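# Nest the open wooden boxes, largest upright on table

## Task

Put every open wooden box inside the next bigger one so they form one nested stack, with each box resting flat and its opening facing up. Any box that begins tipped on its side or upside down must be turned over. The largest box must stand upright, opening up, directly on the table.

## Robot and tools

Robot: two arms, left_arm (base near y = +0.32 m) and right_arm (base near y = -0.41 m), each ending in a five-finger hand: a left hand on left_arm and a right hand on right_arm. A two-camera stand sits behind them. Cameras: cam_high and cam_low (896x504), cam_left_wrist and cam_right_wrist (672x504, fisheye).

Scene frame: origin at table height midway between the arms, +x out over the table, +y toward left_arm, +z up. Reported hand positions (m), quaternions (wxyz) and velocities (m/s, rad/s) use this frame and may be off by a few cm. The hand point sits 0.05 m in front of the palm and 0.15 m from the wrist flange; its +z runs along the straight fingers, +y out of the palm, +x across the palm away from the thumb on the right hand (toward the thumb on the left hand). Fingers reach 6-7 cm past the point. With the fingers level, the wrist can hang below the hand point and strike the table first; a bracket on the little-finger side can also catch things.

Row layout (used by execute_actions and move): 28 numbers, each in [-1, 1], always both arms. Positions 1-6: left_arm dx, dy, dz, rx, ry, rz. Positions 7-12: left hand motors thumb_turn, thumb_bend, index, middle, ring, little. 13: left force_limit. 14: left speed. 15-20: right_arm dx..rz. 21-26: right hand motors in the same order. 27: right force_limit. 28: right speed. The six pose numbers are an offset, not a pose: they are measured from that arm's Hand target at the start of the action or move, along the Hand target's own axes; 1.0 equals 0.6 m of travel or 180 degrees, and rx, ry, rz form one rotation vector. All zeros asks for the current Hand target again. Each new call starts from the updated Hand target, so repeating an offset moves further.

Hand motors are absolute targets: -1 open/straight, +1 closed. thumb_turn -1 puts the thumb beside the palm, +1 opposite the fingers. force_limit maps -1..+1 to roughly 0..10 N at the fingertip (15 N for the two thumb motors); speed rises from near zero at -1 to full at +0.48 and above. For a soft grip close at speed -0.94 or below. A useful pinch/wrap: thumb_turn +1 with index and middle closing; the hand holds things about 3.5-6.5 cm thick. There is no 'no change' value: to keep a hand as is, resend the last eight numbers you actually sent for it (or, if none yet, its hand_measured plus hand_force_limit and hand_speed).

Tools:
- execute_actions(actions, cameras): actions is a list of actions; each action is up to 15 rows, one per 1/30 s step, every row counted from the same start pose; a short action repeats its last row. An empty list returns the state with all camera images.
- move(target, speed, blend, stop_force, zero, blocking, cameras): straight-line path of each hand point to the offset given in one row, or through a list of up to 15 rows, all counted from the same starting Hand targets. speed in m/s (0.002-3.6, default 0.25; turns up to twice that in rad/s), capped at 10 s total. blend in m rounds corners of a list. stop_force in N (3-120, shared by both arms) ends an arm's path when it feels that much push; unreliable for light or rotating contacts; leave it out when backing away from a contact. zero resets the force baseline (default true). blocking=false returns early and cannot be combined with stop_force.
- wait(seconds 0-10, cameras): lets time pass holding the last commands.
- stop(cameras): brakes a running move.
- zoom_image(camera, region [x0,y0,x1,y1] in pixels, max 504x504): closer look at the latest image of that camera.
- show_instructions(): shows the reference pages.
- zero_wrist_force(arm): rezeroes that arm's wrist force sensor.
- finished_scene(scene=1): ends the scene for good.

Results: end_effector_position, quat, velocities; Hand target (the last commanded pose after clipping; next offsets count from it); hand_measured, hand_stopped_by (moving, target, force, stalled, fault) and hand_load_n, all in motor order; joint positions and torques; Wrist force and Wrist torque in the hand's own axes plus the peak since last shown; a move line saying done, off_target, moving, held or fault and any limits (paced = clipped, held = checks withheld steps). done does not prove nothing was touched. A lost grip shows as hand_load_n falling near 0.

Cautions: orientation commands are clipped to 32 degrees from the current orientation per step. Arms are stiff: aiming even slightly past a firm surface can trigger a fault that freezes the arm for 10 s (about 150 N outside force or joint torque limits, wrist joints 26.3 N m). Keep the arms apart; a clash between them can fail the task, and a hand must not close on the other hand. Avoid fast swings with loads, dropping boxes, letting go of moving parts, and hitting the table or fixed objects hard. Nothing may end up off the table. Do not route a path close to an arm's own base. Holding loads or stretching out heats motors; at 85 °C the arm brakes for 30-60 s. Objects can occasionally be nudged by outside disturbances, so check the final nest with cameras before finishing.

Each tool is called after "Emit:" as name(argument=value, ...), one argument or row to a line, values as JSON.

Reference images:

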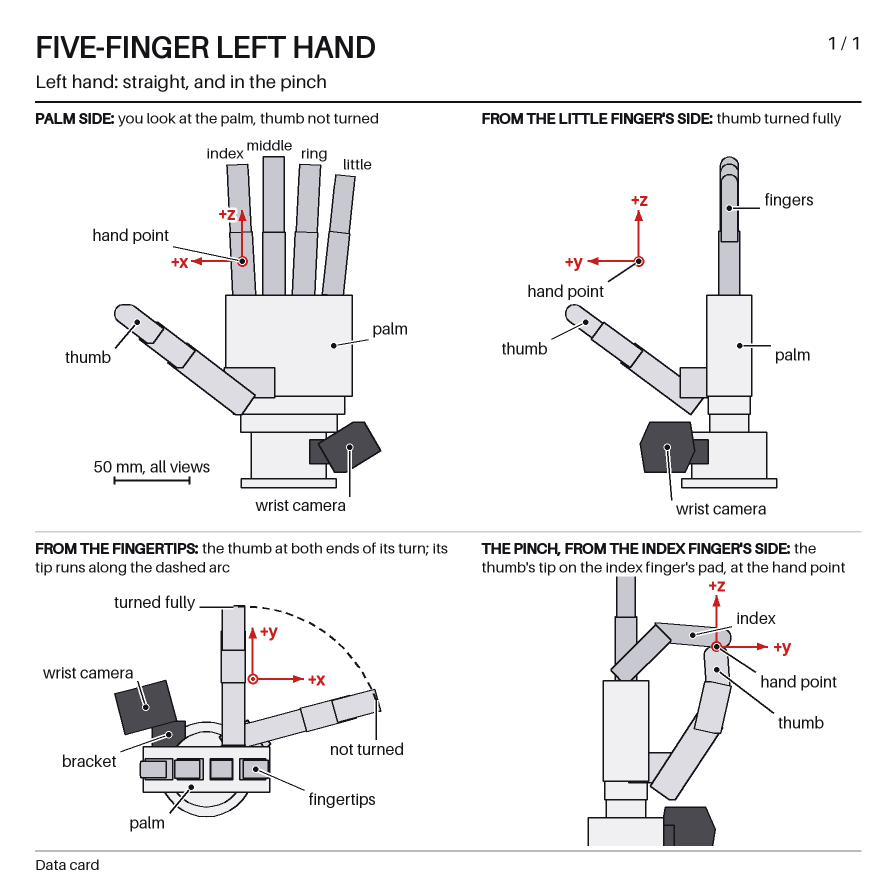

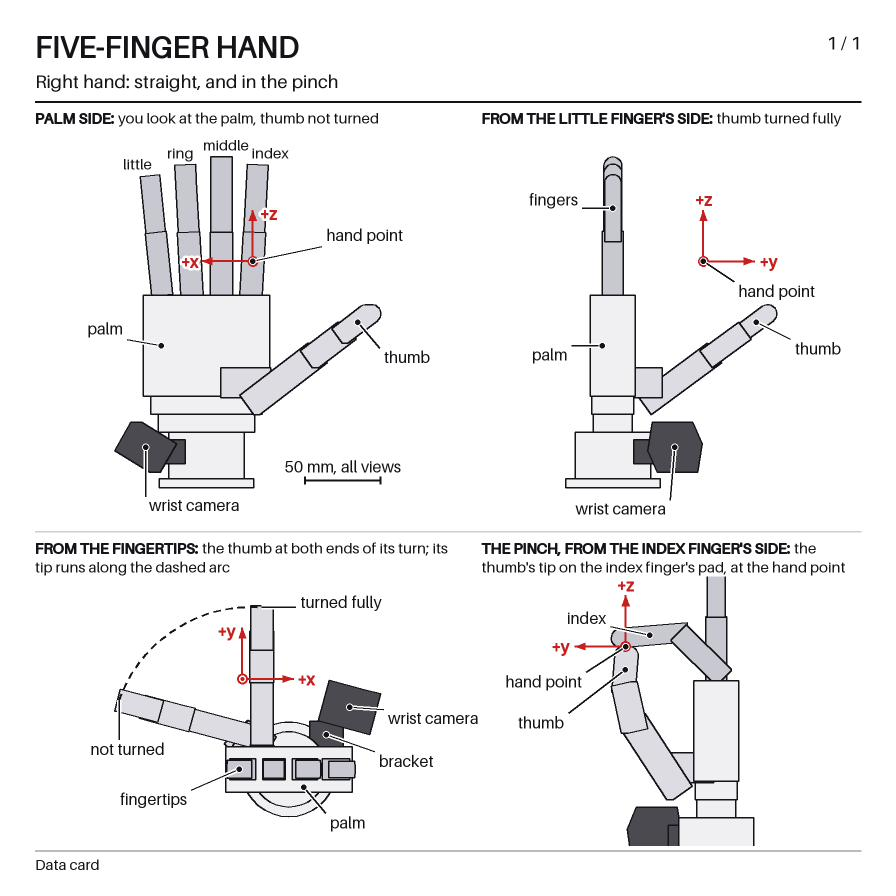

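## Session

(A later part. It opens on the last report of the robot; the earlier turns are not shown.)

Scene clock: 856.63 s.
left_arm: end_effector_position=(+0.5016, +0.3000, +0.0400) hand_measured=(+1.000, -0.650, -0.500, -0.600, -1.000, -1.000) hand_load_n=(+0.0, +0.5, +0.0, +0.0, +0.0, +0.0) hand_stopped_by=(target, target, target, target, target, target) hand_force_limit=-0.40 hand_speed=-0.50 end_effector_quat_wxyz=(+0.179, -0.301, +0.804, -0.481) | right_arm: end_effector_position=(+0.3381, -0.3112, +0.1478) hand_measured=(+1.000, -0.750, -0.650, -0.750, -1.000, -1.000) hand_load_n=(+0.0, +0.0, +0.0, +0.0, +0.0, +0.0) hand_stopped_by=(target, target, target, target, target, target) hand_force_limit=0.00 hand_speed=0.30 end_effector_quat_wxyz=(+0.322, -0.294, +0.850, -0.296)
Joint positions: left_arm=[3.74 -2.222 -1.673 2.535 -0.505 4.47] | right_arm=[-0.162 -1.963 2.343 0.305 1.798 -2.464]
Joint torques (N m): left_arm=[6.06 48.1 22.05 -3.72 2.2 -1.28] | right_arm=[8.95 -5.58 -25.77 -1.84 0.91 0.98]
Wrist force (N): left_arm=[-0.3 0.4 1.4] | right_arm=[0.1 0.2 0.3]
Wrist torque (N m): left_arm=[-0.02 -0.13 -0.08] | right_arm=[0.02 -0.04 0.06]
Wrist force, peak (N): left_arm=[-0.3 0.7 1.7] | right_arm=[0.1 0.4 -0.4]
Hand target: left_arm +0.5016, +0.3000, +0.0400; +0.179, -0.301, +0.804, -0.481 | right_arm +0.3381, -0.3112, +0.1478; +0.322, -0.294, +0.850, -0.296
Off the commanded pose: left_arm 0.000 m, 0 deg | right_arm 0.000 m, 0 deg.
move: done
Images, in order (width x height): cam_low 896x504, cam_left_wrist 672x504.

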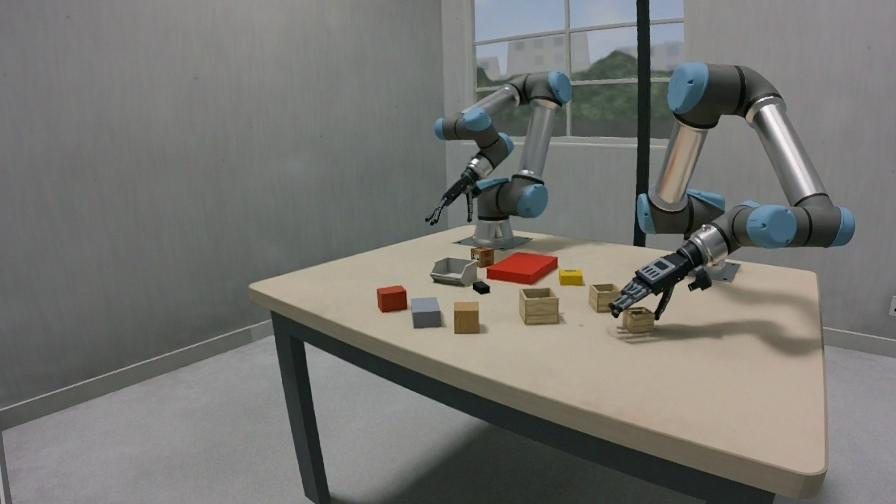

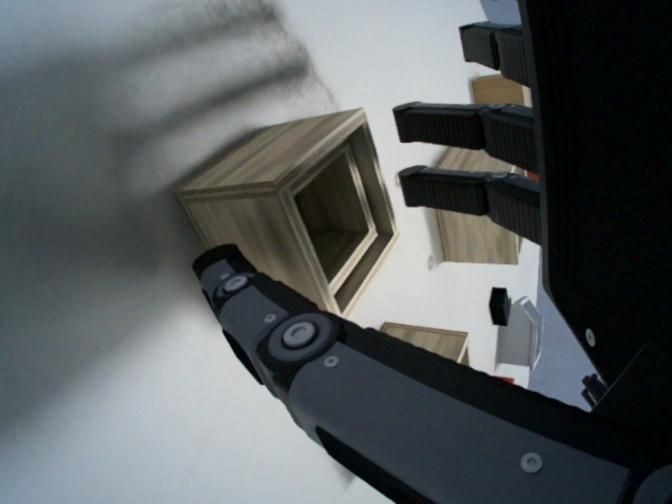

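Emit:
move(
  target=[0,0,0,0,0,0,1,-0.2,0.05,-0.05,-1,-1,-0.4,-0.92,0,0,0,0,0,0,1,-0.75,-0.65,-0.75,-1,-1,0,0.3],
  cameras=["cam_left_wrist","cam_low"],
)

Emit:
zoom_image(
  camera="cam_left_wrist",
  region=[150, 80, 410, 320],
)

Emit:
zoom_image(
  camera="cam_low",
  region=[600, 270, 670, 340],
)

Scene clock: 861.83 s.
left_arm: end_effector_position=(+0.5016, +0.3000, +0.0400) hand_measured=(+1.000, -0.504, -0.232, -0.220, -1.000, -1.000) hand_load_n=(+0.0, +7.5, +2.5, +5.5, -0.5, -0.5) hand_stopped_by=(target, force, force, force, target, target) hand_force_limit=-0.40 hand_speed=-0.92 end_effector_quat_wxyz=(+0.179, -0.301, +0.804, -0.481) | right_arm: end_effector_position=(+0.3381, -0.3112, +0.1478) hand_measured=(+1.000, -0.750, -0.650, -0.750, -1.000, -1.000) hand_load_n=(+0.0, +0.0, +0.0, +0.0, +0.0, +0.0) hand_stopped_by=(target, target, target, target, target, target) hand_force_limit=0.00 hand_speed=0.30 end_effector_quat_wxyz=(+0.322, -0.294, +0.850, -0.296)
Joint positions: left_arm=[3.74 -2.222 -1.673 2.535 -0.505 4.47] | right_arm=[-0.162 -1.963 2.343 0.305 1.798 -2.464]
Joint torques (N m): left_arm=[2.71 47.85 21.19 -3.3 2.15 -1.29] | right_arm=[9.23 -4.88 -25.27 -1.63 0.86 0.98]
Wrist force (N): left_arm=[-0.5 -1.3 0.6] | right_arm=[-0.1 0.0 -0.1]
Wrist torque (N m): left_arm=[-0.05 -0.13 -0.06] | right_arm=[0.01 0.00 0.04]
Wrist force, peak (N): left_arm=[-0.5 -1.8 1.0] | right_arm=[0.4 0.1 -0.2]
Hand target: left_arm +0.5016, +0.3000, +0.0400; +0.179, -0.301, +0.804, -0.481 | right_arm +0.3381, -0.3112, +0.1478; +0.322, -0.294, +0.850, -0.296
Off the commanded pose: left_arm 0.000 m, 0 deg | right_arm 0.000 m, 0 deg.
move: done
Images, in order (width x height): cam_low 896x504, cam_left_wrist 672x504.

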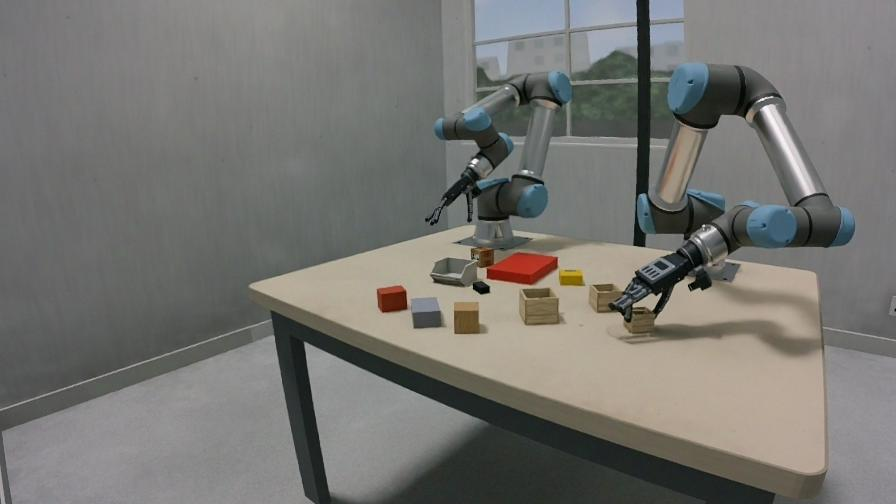

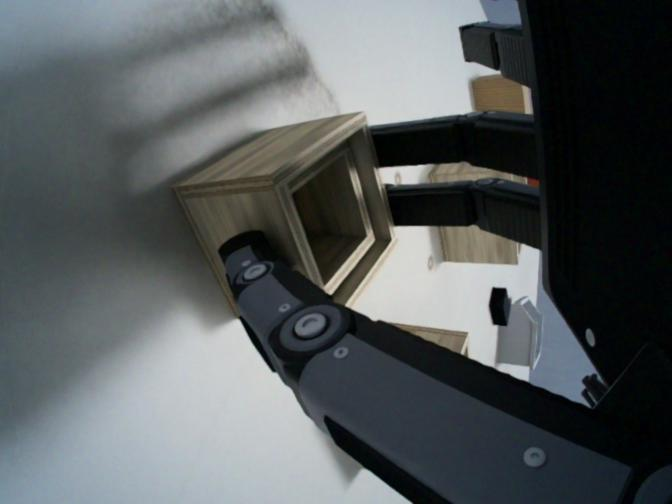

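Scaled by 1.938 from the camera's 672x504 image, which has a finer 960x720 frame.

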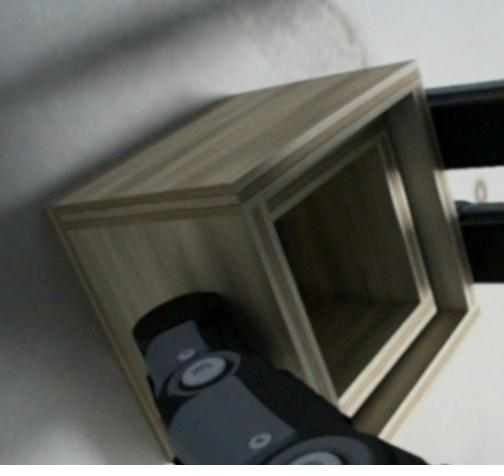

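Scaled by 7.200 from the camera's 896x504 image, which has a finer 1280x720 frame.

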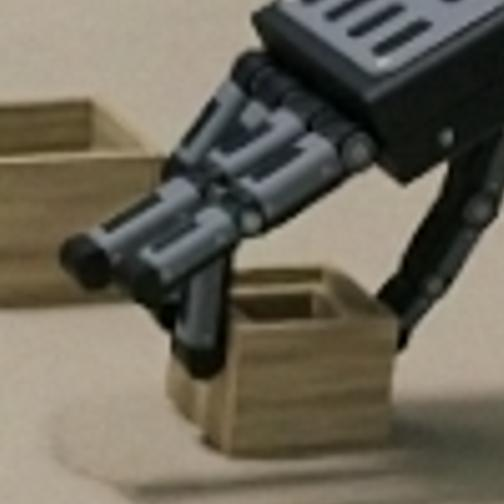

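Emit:
move(
  target=[
    [0,-0.0912,-0.0485,0,0,0,1,-0.2,0.05,-0.05,-1,-1,-0.4,-0.92,0,0,0,0,0,0,1,-0.75,-0.65,-0.75,-1,-1,0,0.3],
    [0.2112,-0.113,0.0029,0,0,0,1,-0.2,0.05,-0.05,-1,-1,-0.4,-0.92,0,0,0,0,0,0,1,-0.75,-0.65,-0.75,-1,-1,0,0.3],
  ],
  speed=[0.1,0.15],
  blend=0.015,
  cameras=["cam_left_wrist","cam_low","cam_high"],
)

Emit:
zoom_image(
  camera="cam_left_wrist",
  region=[70, 80, 410, 350],
)

Emit:
zoom_image(
  camera="cam_low",
  region=[570, 250, 650, 330],
)

Scene clock: 878.93 s.
left_arm: end_effector_position=(+0.4281, +0.1916, +0.0992) hand_measured=(+1.000, -0.504, -0.232, -0.220, -1.000, -1.000) hand_load_n=(+0.5, +8.0, +2.0, +4.5, +0.0, +0.0) hand_stopped_by=(target, force, force, force, target, target) hand_force_limit=-0.40 hand_speed=-0.92 end_effector_quat_wxyz=(+0.179, -0.301, +0.804, -0.481) | right_arm: end_effector_position=(+0.3381, -0.3112, +0.1478) hand_measured=(+1.000, -0.750, -0.650, -0.750, -1.000, -1.000) hand_load_n=(+0.0, +0.0, +0.0, -0.5, +0.0, +0.0) hand_stopped_by=(target, target, target, target, target, target) hand_force_limit=0.00 hand_speed=0.30 end_effector_quat_wxyz=(+0.322, -0.294, +0.850, -0.296)
Joint positions: left_arm=[3.597 -1.897 -1.942 2.712 -0.551 4.201] | right_arm=[-0.162 -1.963 2.343 0.305 1.798 -2.464]
Joint torques (N m): left_arm=[-0.63 18.19 17.58 -1.85 3.38 -0.61] | right_arm=[8.32 -6.13 -24.87 -1.81 0.93 0.87]
Wrist force (N): left_arm=[-0.3 0.9 1.6] | right_arm=[0.0 0.0 -0.1]
Wrist torque (N m): left_arm=[0.00 -0.13 -0.09] | right_arm=[0.02 -0.01 0.05]
Wrist force, peak (N): left_arm=[-0.2 1.4 2.2] | right_arm=[0.0 -0.5 -0.1]
Hand target: left_arm +0.4281, +0.1916, +0.0992; +0.179, -0.301, +0.804, -0.481 | right_arm +0.3381, -0.3112, +0.1478; +0.322, -0.294, +0.850, -0.296
Off the commanded pose: left_arm 0.000 m, 0 deg | right_arm 0.000 m, 0 deg.
move: done
Images, in order (width x height): cam_high 896x504, cam_low 896x504, cam_left_wrist 672x504.

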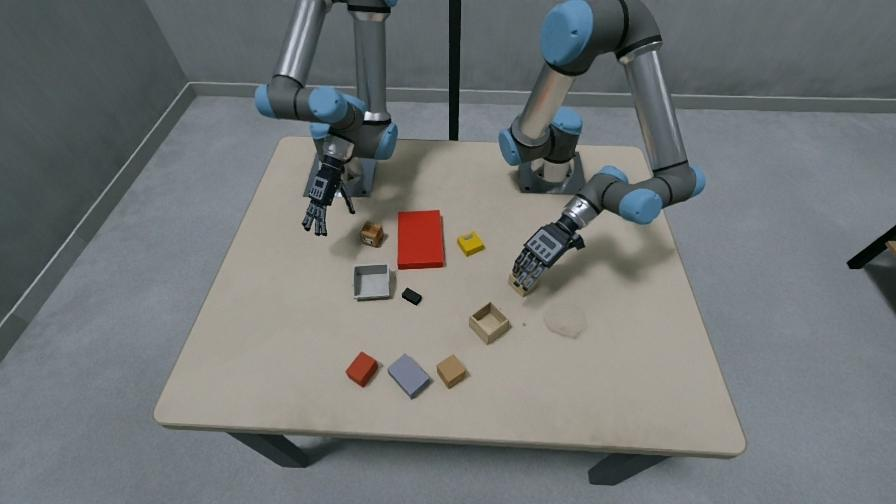

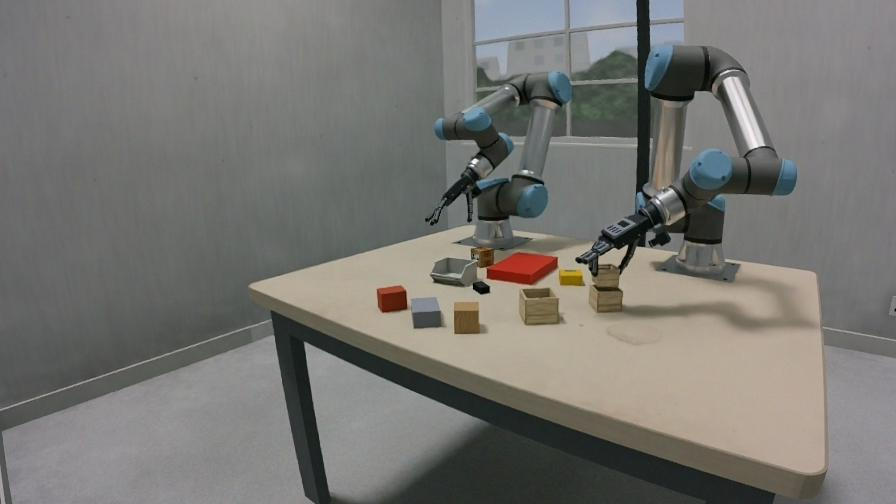

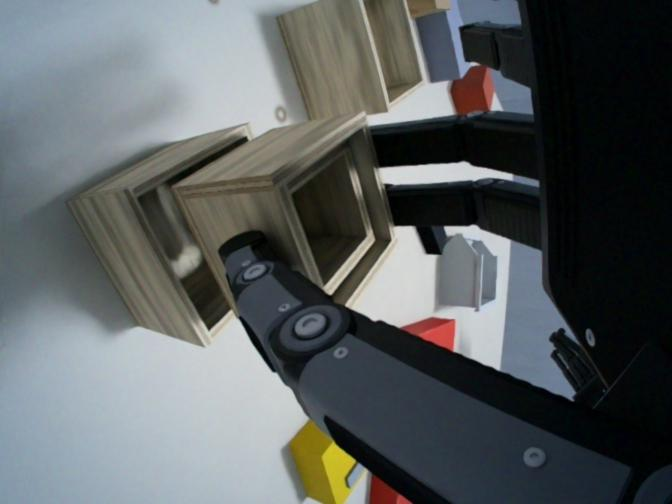

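Scaled by 1.482 from the camera's 672x504 image, which has a finer 960x720 frame.

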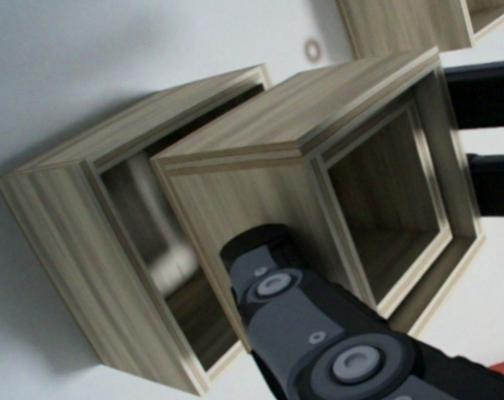

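Scaled by 6.300 from the camera's 896x504 image, which has a finer 1280x720 frame.

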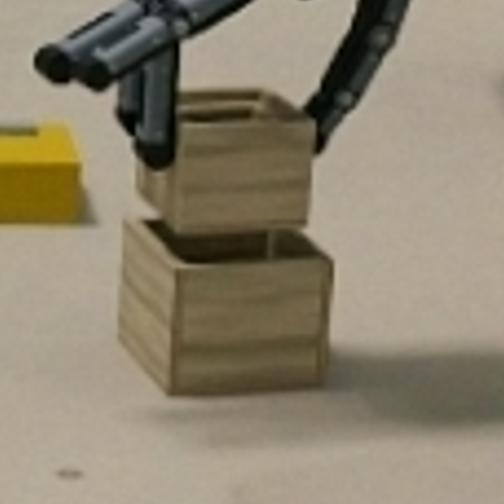

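Emit:
execute_actions(
  actions=[],
  cameras=["cam_low","cam_left_wrist"],
)

Emit:
zoom_image(
  camera="cam_left_wrist",
  region=[70, 80, 410, 420],
)

Scene clock: 891.63 s.
left_arm: end_effector_position=(+0.4281, +0.1916, +0.0992) hand_measured=(+1.000, -0.504, -0.232, -0.220, -1.000, -1.000) hand_load_n=(+0.0, +8.0, +2.5, +5.0, +0.0, +0.0) hand_stopped_by=(target, force, force, force, target, target) hand_force_limit=-0.40 hand_speed=-0.92 end_effector_quat_wxyz=(+0.179, -0.301, +0.804, -0.481) | right_arm: end_effector_position=(+0.3381, -0.3112, +0.1478) hand_measured=(+1.000, -0.750, -0.650, -0.750, -1.000, -1.000) hand_load_n=(+0.0, +0.0, +0.0, +0.0, +0.0, +0.0) hand_stopped_by=(target, target, target, target, target, target) hand_force_limit=0.00 hand_speed=0.30 end_effector_quat_wxyz=(+0.322, -0.294, +0.850, -0.296)
Joint positions: left_arm=[3.597 -1.897 -1.942 2.712 -0.551 4.201] | right_arm=[-0.162 -1.963 2.343 0.305 1.798 -2.464]
Joint velocities: within noise
Joint torques (N m): left_arm=[-5.16 14.85 3.67 -0.39 3.23 -1.25] | right_arm=[8.68 -4.99 -23.85 -1.61 0.84 1.02]
Wrist force (N): left_arm=[-0.2 0.9 1.7] | right_arm=[0.0 -0.2 -0.1]
Wrist torque (N m): left_arm=[-0.01 -0.14 -0.08] | right_arm=[-0.01 -0.01 0.04]
Wrist force, peak (N): left_arm=[-0.4 1.0 1.8] | right_arm=[-0.3 0.0 -0.4]
Hand target: left_arm +0.4281, +0.1916, +0.0992; +0.179, -0.301, +0.804, -0.481 | right_arm +0.3381, -0.3112, +0.1478; +0.322, -0.294, +0.850, -0.296
Off the commanded pose: left_arm 0.000 m, 0 deg | right_arm 0.000 m, 0 deg.
Images, in order (width x height): cam_low 896x504, cam_left_wrist 672x504.

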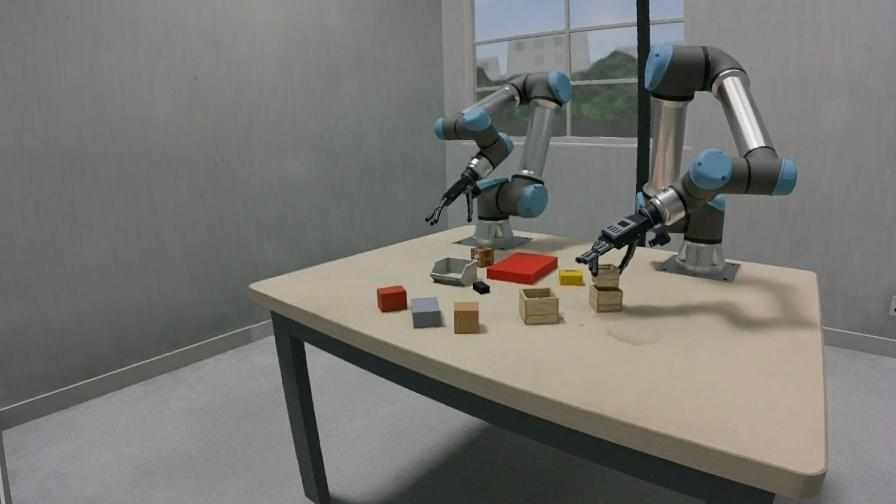

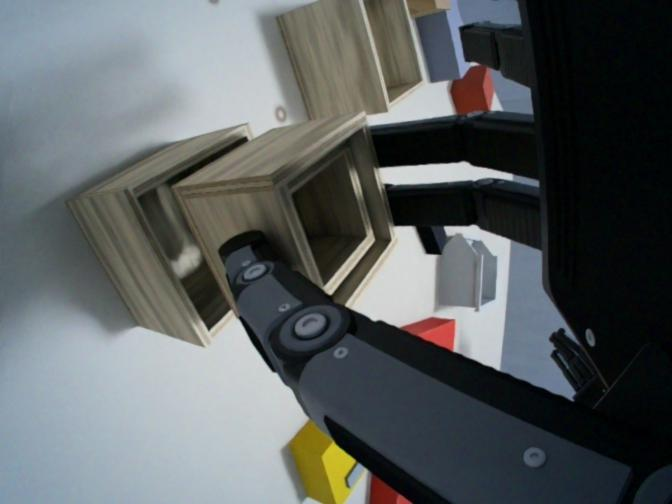

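Scaled by 1.482 from the camera's 672x504 image, which has a finer 960x720 frame.

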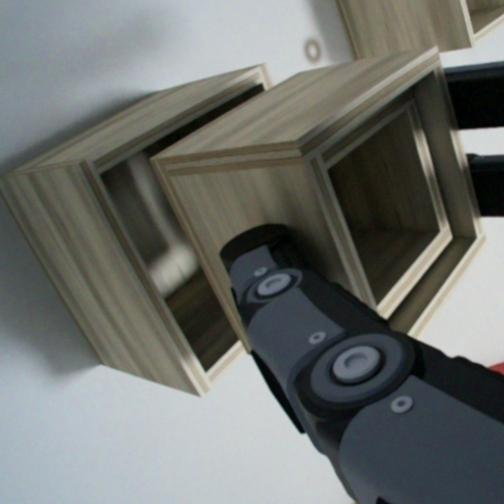

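Emit:
zoom_image(
  camera="cam_low",
  region=[560, 240, 660, 330],
)

Scaled by 5.040 from the camera's 896x504 image, which has a finer 1280x720 frame.

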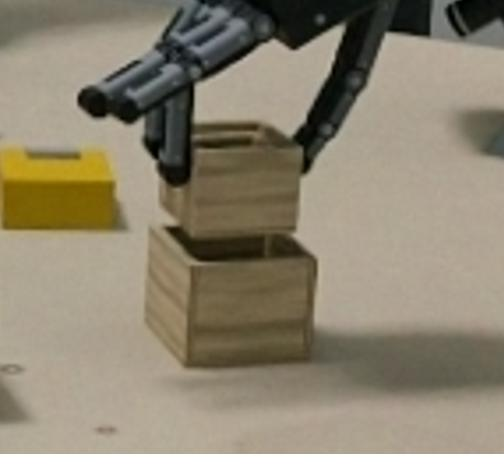

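Emit:
move(
  target=[0.00167,0.01373,0.00258,0,0,0,1,-0.2,0.05,-0.05,-1,-1,-0.4,-0.92,0,0,0,0,0,0,1,-0.75,-0.65,-0.75,-1,-1,0,0.3],
  speed=0.03,
  stop_force=3,
  cameras=["cam_low","cam_left_wrist"],
)

Emit:
zoom_image(
  camera="cam_left_wrist",
  region=[70, 80, 410, 420],
)

Emit:
zoom_image(
  camera="cam_low",
  region=[560, 240, 660, 330],
)

Scene clock: 910.50 s.
left_arm: end_effector_position=(+0.4257, +0.1928, +0.0912) hand_measured=(+1.000, -0.504, -0.232, -0.220, -1.000, -1.000) hand_load_n=(+0.5, +7.5, +2.0, +5.0, +0.0, +0.0) hand_stopped_by=(target, force, force, force, target, target) hand_force_limit=-0.40 hand_speed=-0.92 end_effector_quat_wxyz=(+0.179, -0.301, +0.804, -0.481) | right_arm: end_effector_position=(+0.3381, -0.3112, +0.1478) hand_measured=(+1.000, -0.750, -0.650, -0.750, -1.000, -1.000) hand_load_n=(+0.0, +0.0, +0.0, +0.0, +0.0, +0.0) hand_stopped_by=(target, target, target, target, target, target) hand_force_limit=0.00 hand_speed=0.30 end_effector_quat_wxyz=(+0.322, -0.294, +0.850, -0.296)
Joint positions: left_arm=[3.603 -1.907 -1.956 2.727 -0.548 4.212] | right_arm=[-0.162 -1.963 2.343 0.305 1.798 -2.464]
Joint torques (N m): left_arm=[-6.72 37.9 22.41 -3.4 0.21 -1.44] | right_arm=[7.56 -6 -24.79 -1.66 0.77 0.92]
Wrist force (N): left_arm=[-0.3 0.9 1.7] | right_arm=[0.0 0.0 -0.1]
Wrist torque (N m): left_arm=[-0.01 -0.12 -0.09] | right_arm=[0.00 -0.01 0.05]
Wrist force, peak (N): left_arm=[-0.3 1.2 1.8] | right_arm=[0.1 -0.1 -0.5]
Hand target: left_arm +0.4257, +0.1928, +0.0912; +0.179, -0.301, +0.804, -0.481 | right_arm +0.3381, -0.3112, +0.1478; +0.322, -0.294, +0.850, -0.296
Off the commanded pose: left_arm 0.000 m, 0 deg | right_arm 0.000 m, 0 deg.
move: done
Images, in order (width x height): cam_low 896x504, cam_left_wrist 672x504.

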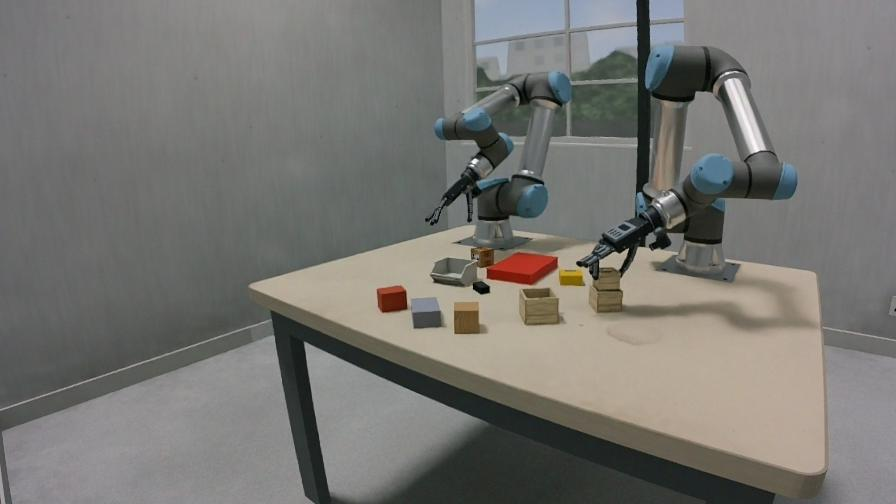

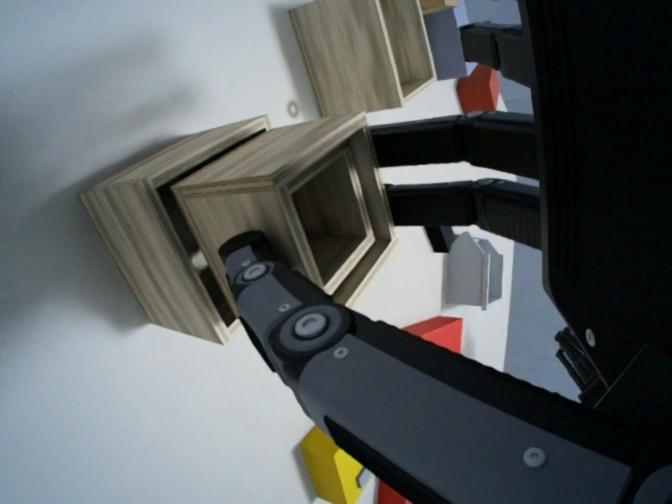

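Scaled by 1.482 from the camera's 672x504 image, which has a finer 960x720 frame.

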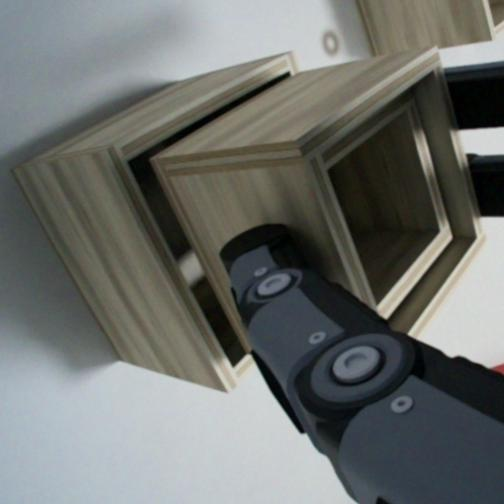

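Scaled by 5.040 from the camera's 896x504 image, which has a finer 1280x720 frame.

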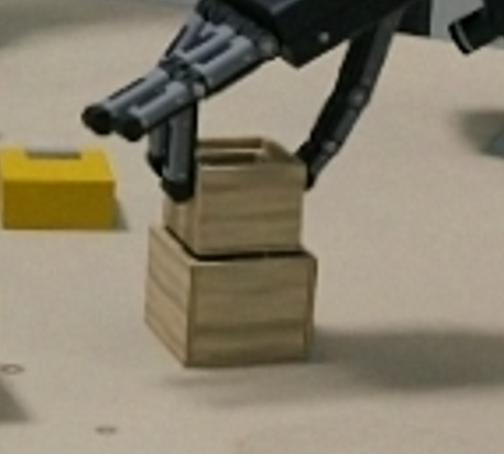

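Emit:
zoom_image(
  camera="cam_low",
  region=[580, 262, 630, 316],
)

Emit:
zoom_image(
  camera="cam_left_wrist",
  region=[80, 110, 260, 350],
)

Scaled by 9.333 from the camera's 896x504 image, which has a finer 1280x720 frame.

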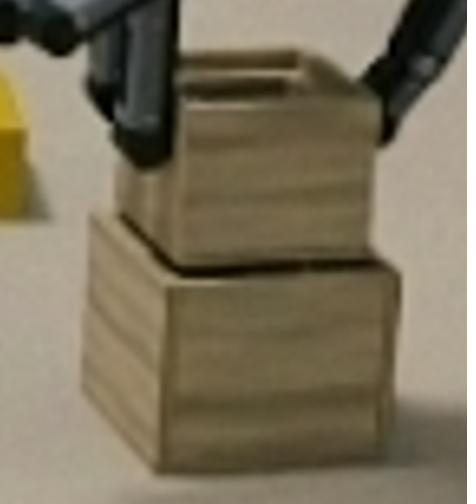

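Scaled by 2.100 from the camera's 672x504 image, which has a finer 960x720 frame.

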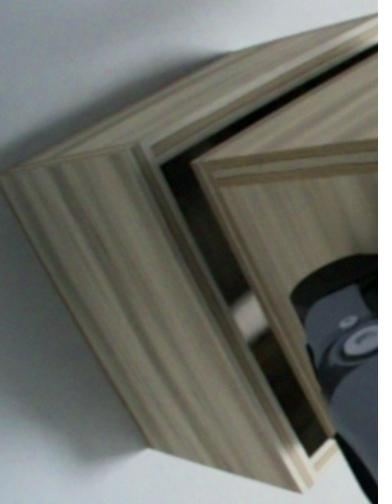

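Emit:
move(
  target=[0,0.00946,0.00352,0,0,0,1,-0.2,0.05,-0.05,-1,-1,-0.4,-0.92,0,0,0,0,0,0,1,-0.75,-0.65,-0.75,-1,-1,0,0.3],
  speed=0.012,
  stop_force=3,
  cameras=["cam_low","cam_left_wrist"],
)

Emit:
zoom_image(
  camera="cam_left_wrist",
  region=[80, 110, 260, 350],
)

Emit:
zoom_image(
  camera="cam_low",
  region=[580, 262, 630, 316],
)

Scene clock: 929.13 s.
left_arm: end_effector_position=(+0.4251, +0.1935, +0.0852) hand_measured=(+1.000, -0.504, -0.232, -0.220, -1.000, -1.000) hand_load_n=(+0.0, +8.0, +2.0, +5.0, +0.0, +0.0) hand_stopped_by=(target, force, force, force, target, target) hand_force_limit=-0.40 hand_speed=-0.92 end_effector_quat_wxyz=(+0.179, -0.301, +0.804, -0.481) | right_arm: end_effector_position=(+0.3381, -0.3112, +0.1478) hand_measured=(+1.000, -0.750, -0.650, -0.750, -1.000, -1.000) hand_load_n=(+0.0, +0.0, +0.0, +0.0, +0.0, +0.0) hand_stopped_by=(target, target, target, target, target, target) hand_force_limit=0.00 hand_speed=0.30 end_effector_quat_wxyz=(+0.322, -0.294, +0.850, -0.296)
Joint positions: left_arm=[3.605 -1.917 -1.963 2.741 -0.547 4.216] | right_arm=[-0.162 -1.963 2.343 0.305 1.798 -2.464]
Joint torques (N m): left_arm=[-4.77 38.4 23.12 -3.42 1.95 -1.25] | right_arm=[8.29 -5.55 -24.77 -1.75 0.82 0.98]
Wrist force (N): left_arm=[-0.3 0.9 1.5] | right_arm=[0.1 -0.2 0.0]
Wrist torque (N m): left_arm=[0.01 -0.12 -0.10] | right_arm=[-0.02 -0.02 0.05]
Wrist force, peak (N): left_arm=[-0.4 0.8 2.0] | right_arm=[0.2 -0.2 -0.4]
Hand target: left_arm +0.4251, +0.1935, +0.0852; +0.179, -0.301, +0.804, -0.481 | right_arm +0.3381, -0.3112, +0.1478; +0.322, -0.294, +0.850, -0.296
Off the commanded pose: left_arm 0.000 m, 0 deg | right_arm 0.000 m, 0 deg.
move: done
Images, in order (width x height): cam_low 896x504, cam_left_wrist 672x504.

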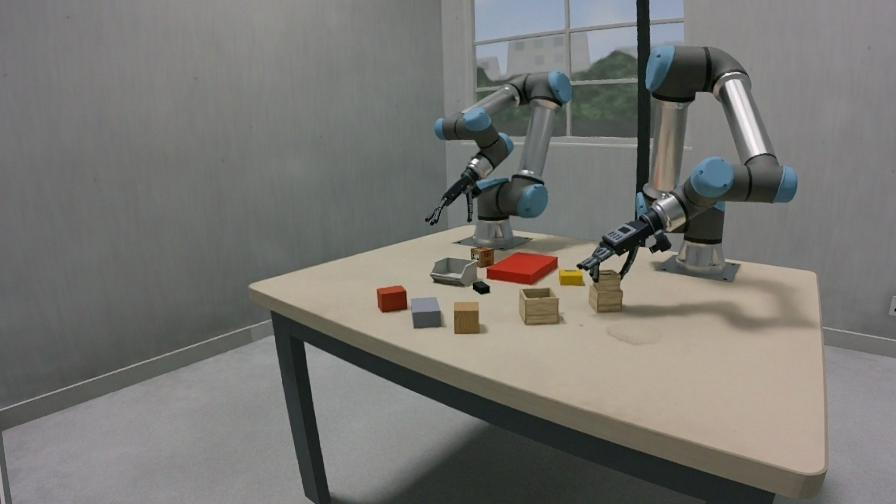

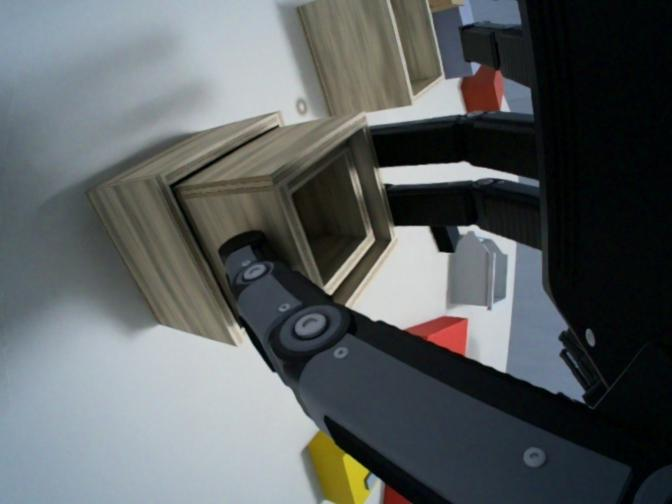

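Scaled by 2.100 from the camera's 672x504 image, which has a finer 960x720 frame.

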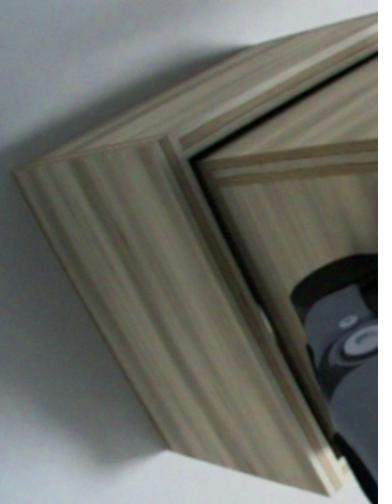

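Scaled by 9.333 from the camera's 896x504 image, which has a finer 1280x720 frame.

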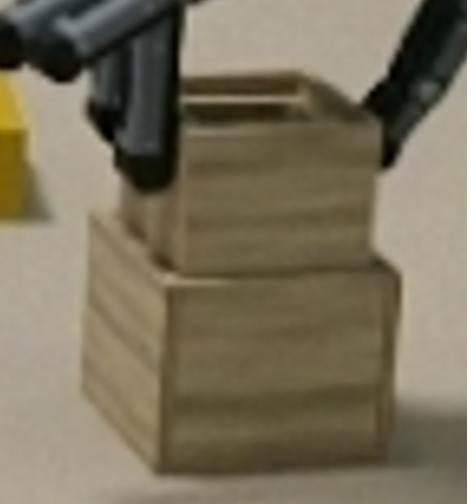

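Emit:
move(
  target=[0,0.03090,0.01643,0,0,0,1,-0.2,0.05,-0.05,-1,-1,-0.4,-0.92,0,0,0,0,0,0,1,-0.75,-0.65,-0.75,-1,-1,0,0.3],
  speed=0.012,
  stop_force=3,
  cameras=["cam_low","cam_left_wrist"],
)

Emit:
zoom_image(
  camera="cam_left_wrist",
  region=[80, 80, 380, 380],
)

Emit:
zoom_image(
  camera="cam_low",
  region=[580, 262, 630, 316],
)

Scene clock: 936.00 s.
left_arm: end_effector_position=(+0.4251, +0.1935, +0.0667) hand_measured=(+1.000, -0.504, -0.232, -0.220, -1.000, -1.000) hand_load_n=(+0.0, +7.5, +2.0, +5.0, +0.0, +0.0) hand_stopped_by=(target, force, force, force, target, target) hand_force_limit=-0.40 hand_speed=-0.92 end_effector_quat_wxyz=(+0.179, -0.301, +0.804, -0.481) | right_arm: end_effector_position=(+0.3381, -0.3112, +0.1478) hand_measured=(+1.000, -0.750, -0.650, -0.750, -1.000, -1.000) hand_load_n=(+0.0, +0.0, +0.0, +0.0, +0.0, +0.0) hand_stopped_by=(target, target, target, target, target, target) hand_force_limit=0.00 hand_speed=0.30 end_effector_quat_wxyz=(+0.322, -0.294, +0.850, -0.296)
Joint positions: left_arm=[3.606 -1.95 -1.978 2.788 -0.547 4.216] | right_arm=[-0.162 -1.963 2.343 0.305 1.798 -2.464]
Joint torques (N m): left_arm=[-6.3 37.3 21.54 -3.02 -1.58 -0.14] | right_arm=[9.17 -5 -24.03 -1.62 0.79 0.85]
Wrist force (N): left_arm=[0.0 -1.5 -0.9] | right_arm=[0.1 0.0 -0.1]
Wrist torque (N m): left_arm=[-0.10 -0.17 -0.06] | right_arm=[0.02 -0.02 0.05]
Wrist force, peak (N): left_arm=[-0.2 -11.8 -10.1] | right_arm=[0.0 0.1 -0.5]
Hand target: left_arm +0.4250, +0.1935, +0.0667; +0.179, -0.301, +0.804, -0.481 (not the last commanded pose) | right_arm +0.3381, -0.3112, +0.1478; +0.322, -0.294, +0.850, -0.296
Off the commanded pose: left_arm 0.003 m, 0 deg | right_arm 0.000 m, 0 deg.
move: contact (left_arm)
Images, in order (width x height): cam_low 896x504, cam_left_wrist 672x504.

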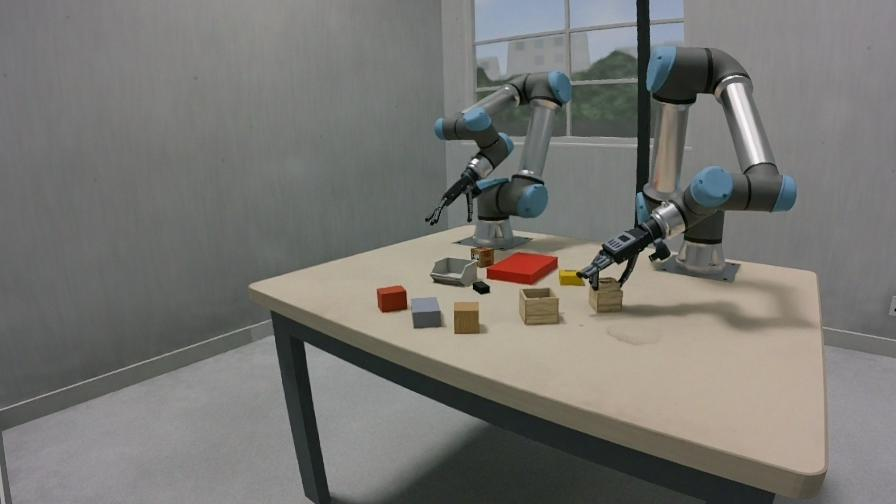

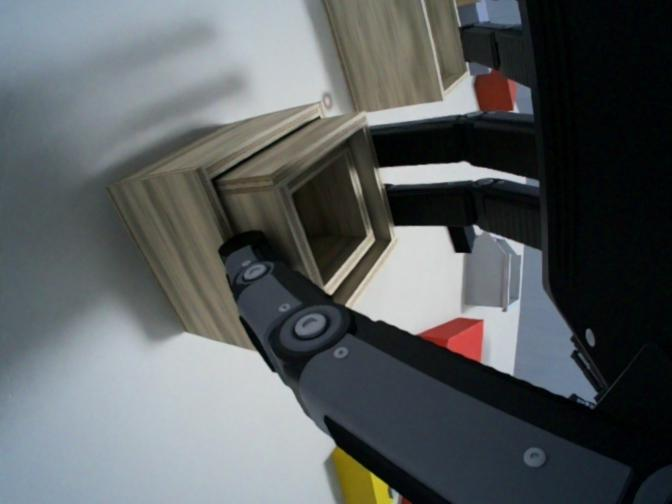

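Scaled by 1.680 from the camera's 672x504 image, which has a finer 960x720 frame.

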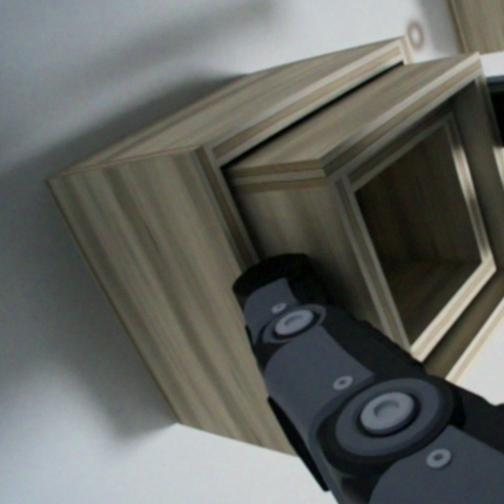

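Scaled by 9.333 from the camera's 896x504 image, which has a finer 1280x720 frame.

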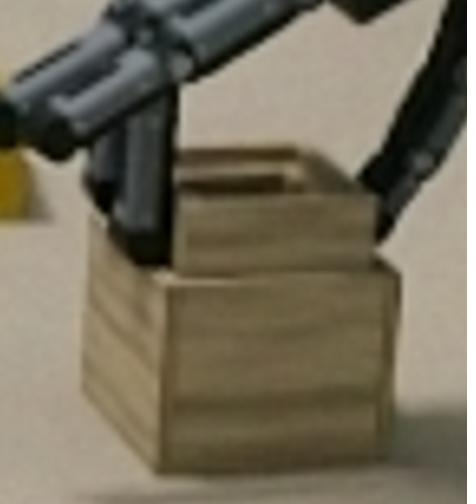

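Emit:
move(
  target=[0,-0.0015,-0.0008,0,0,0,1,-0.2,-0.6,-0.7,-1,-1,-0.4,-0.9,0,0,0,0,0,0,1,-0.75,-0.65,-0.75,-1,-1,0,0.3],
  speed=0.02,
  cameras=["cam_low","cam_left_wrist"],
)

Emit:
zoom_image(
  camera="cam_left_wrist",
  region=[80, 80, 380, 380],
)

Emit:
zoom_image(
  camera="cam_low",
  region=[580, 262, 630, 316],
)

Scene clock: 942.97 s.
left_arm: end_effector_position=(+0.4251, +0.1935, +0.0678) hand_measured=(+1.000, -0.502, -0.600, -0.700, -1.000, -1.000) hand_load_n=(+0.0, +0.0, -0.5, +0.0, +0.0, +0.0) hand_stopped_by=(target, force, target, target, target, target) hand_force_limit=-0.40 hand_speed=-0.90 end_effector_quat_wxyz=(+0.179, -0.301, +0.804, -0.481) | right_arm: end_effector_position=(+0.3381, -0.3112, +0.1478) hand_measured=(+1.000, -0.750, -0.650, -0.750, -1.000, -1.000) hand_load_n=(+0.0, +0.0, +0.0, +0.0, +0.0, +0.0) hand_stopped_by=(target, target, target, target, target, target) hand_force_limit=0.00 hand_speed=0.30 end_effector_quat_wxyz=(+0.322, -0.294, +0.850, -0.296)
Joint positions: left_arm=[3.606 -1.948 -1.977 2.786 -0.547 4.216] | right_arm=[-0.162 -1.963 2.343 0.305 1.798 -2.464]
Joint torques (N m): left_arm=[-6.76 22.43 15.33 -0.76 -1.22 -1.04] | right_arm=[8.06 -4.87 -24.43 -1.72 0.73 1.05]
Wrist force (N): left_arm=[-0.2 0.7 1.6] | right_arm=[0.1 -0.1 -0.2]
Wrist torque (N m): left_arm=[0.02 -0.13 -0.09] | right_arm=[0.01 -0.01 0.05]
Wrist force, peak (N): left_arm=[-0.3 1.2 1.7] | right_arm=[0.4 0.2 -0.4]
Hand target: left_arm +0.4251, +0.1935, +0.0678; +0.179, -0.301, +0.804, -0.481 | right_arm +0.3381, -0.3112, +0.1478; +0.322, -0.294, +0.850, -0.296
Off the commanded pose: left_arm 0.000 m, 0 deg | right_arm 0.000 m, 0 deg.
move: done
Images, in order (width x height): cam_low 896x504, cam_left_wrist 672x504.

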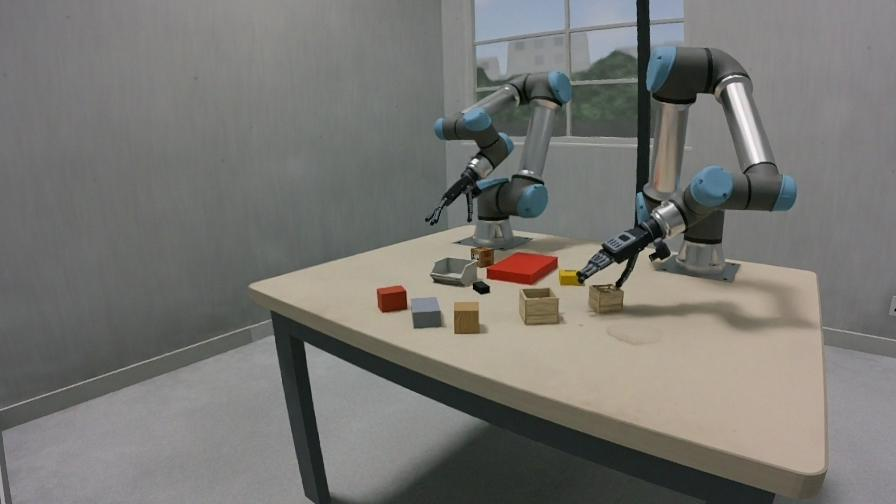

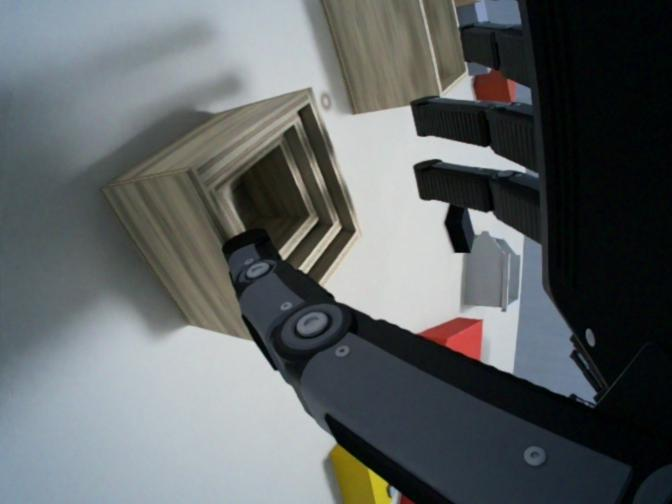

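Scaled by 1.680 from the camera's 672x504 image, which has a finer 960x720 frame.

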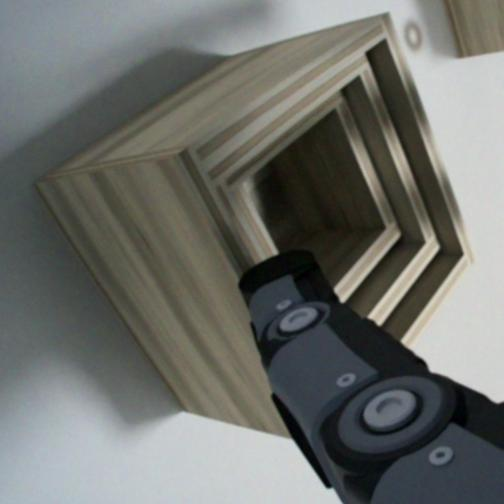

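Scaled by 9.333 from the camera's 896x504 image, which has a finer 1280x720 frame.

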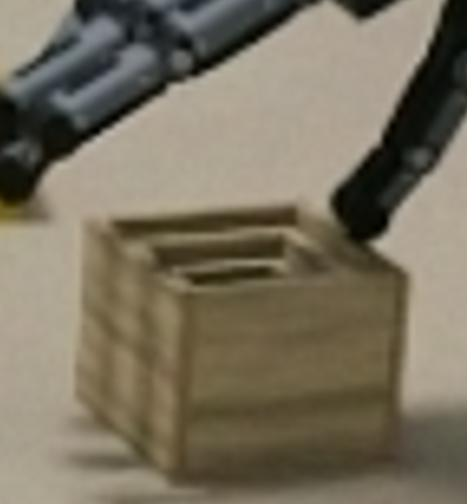

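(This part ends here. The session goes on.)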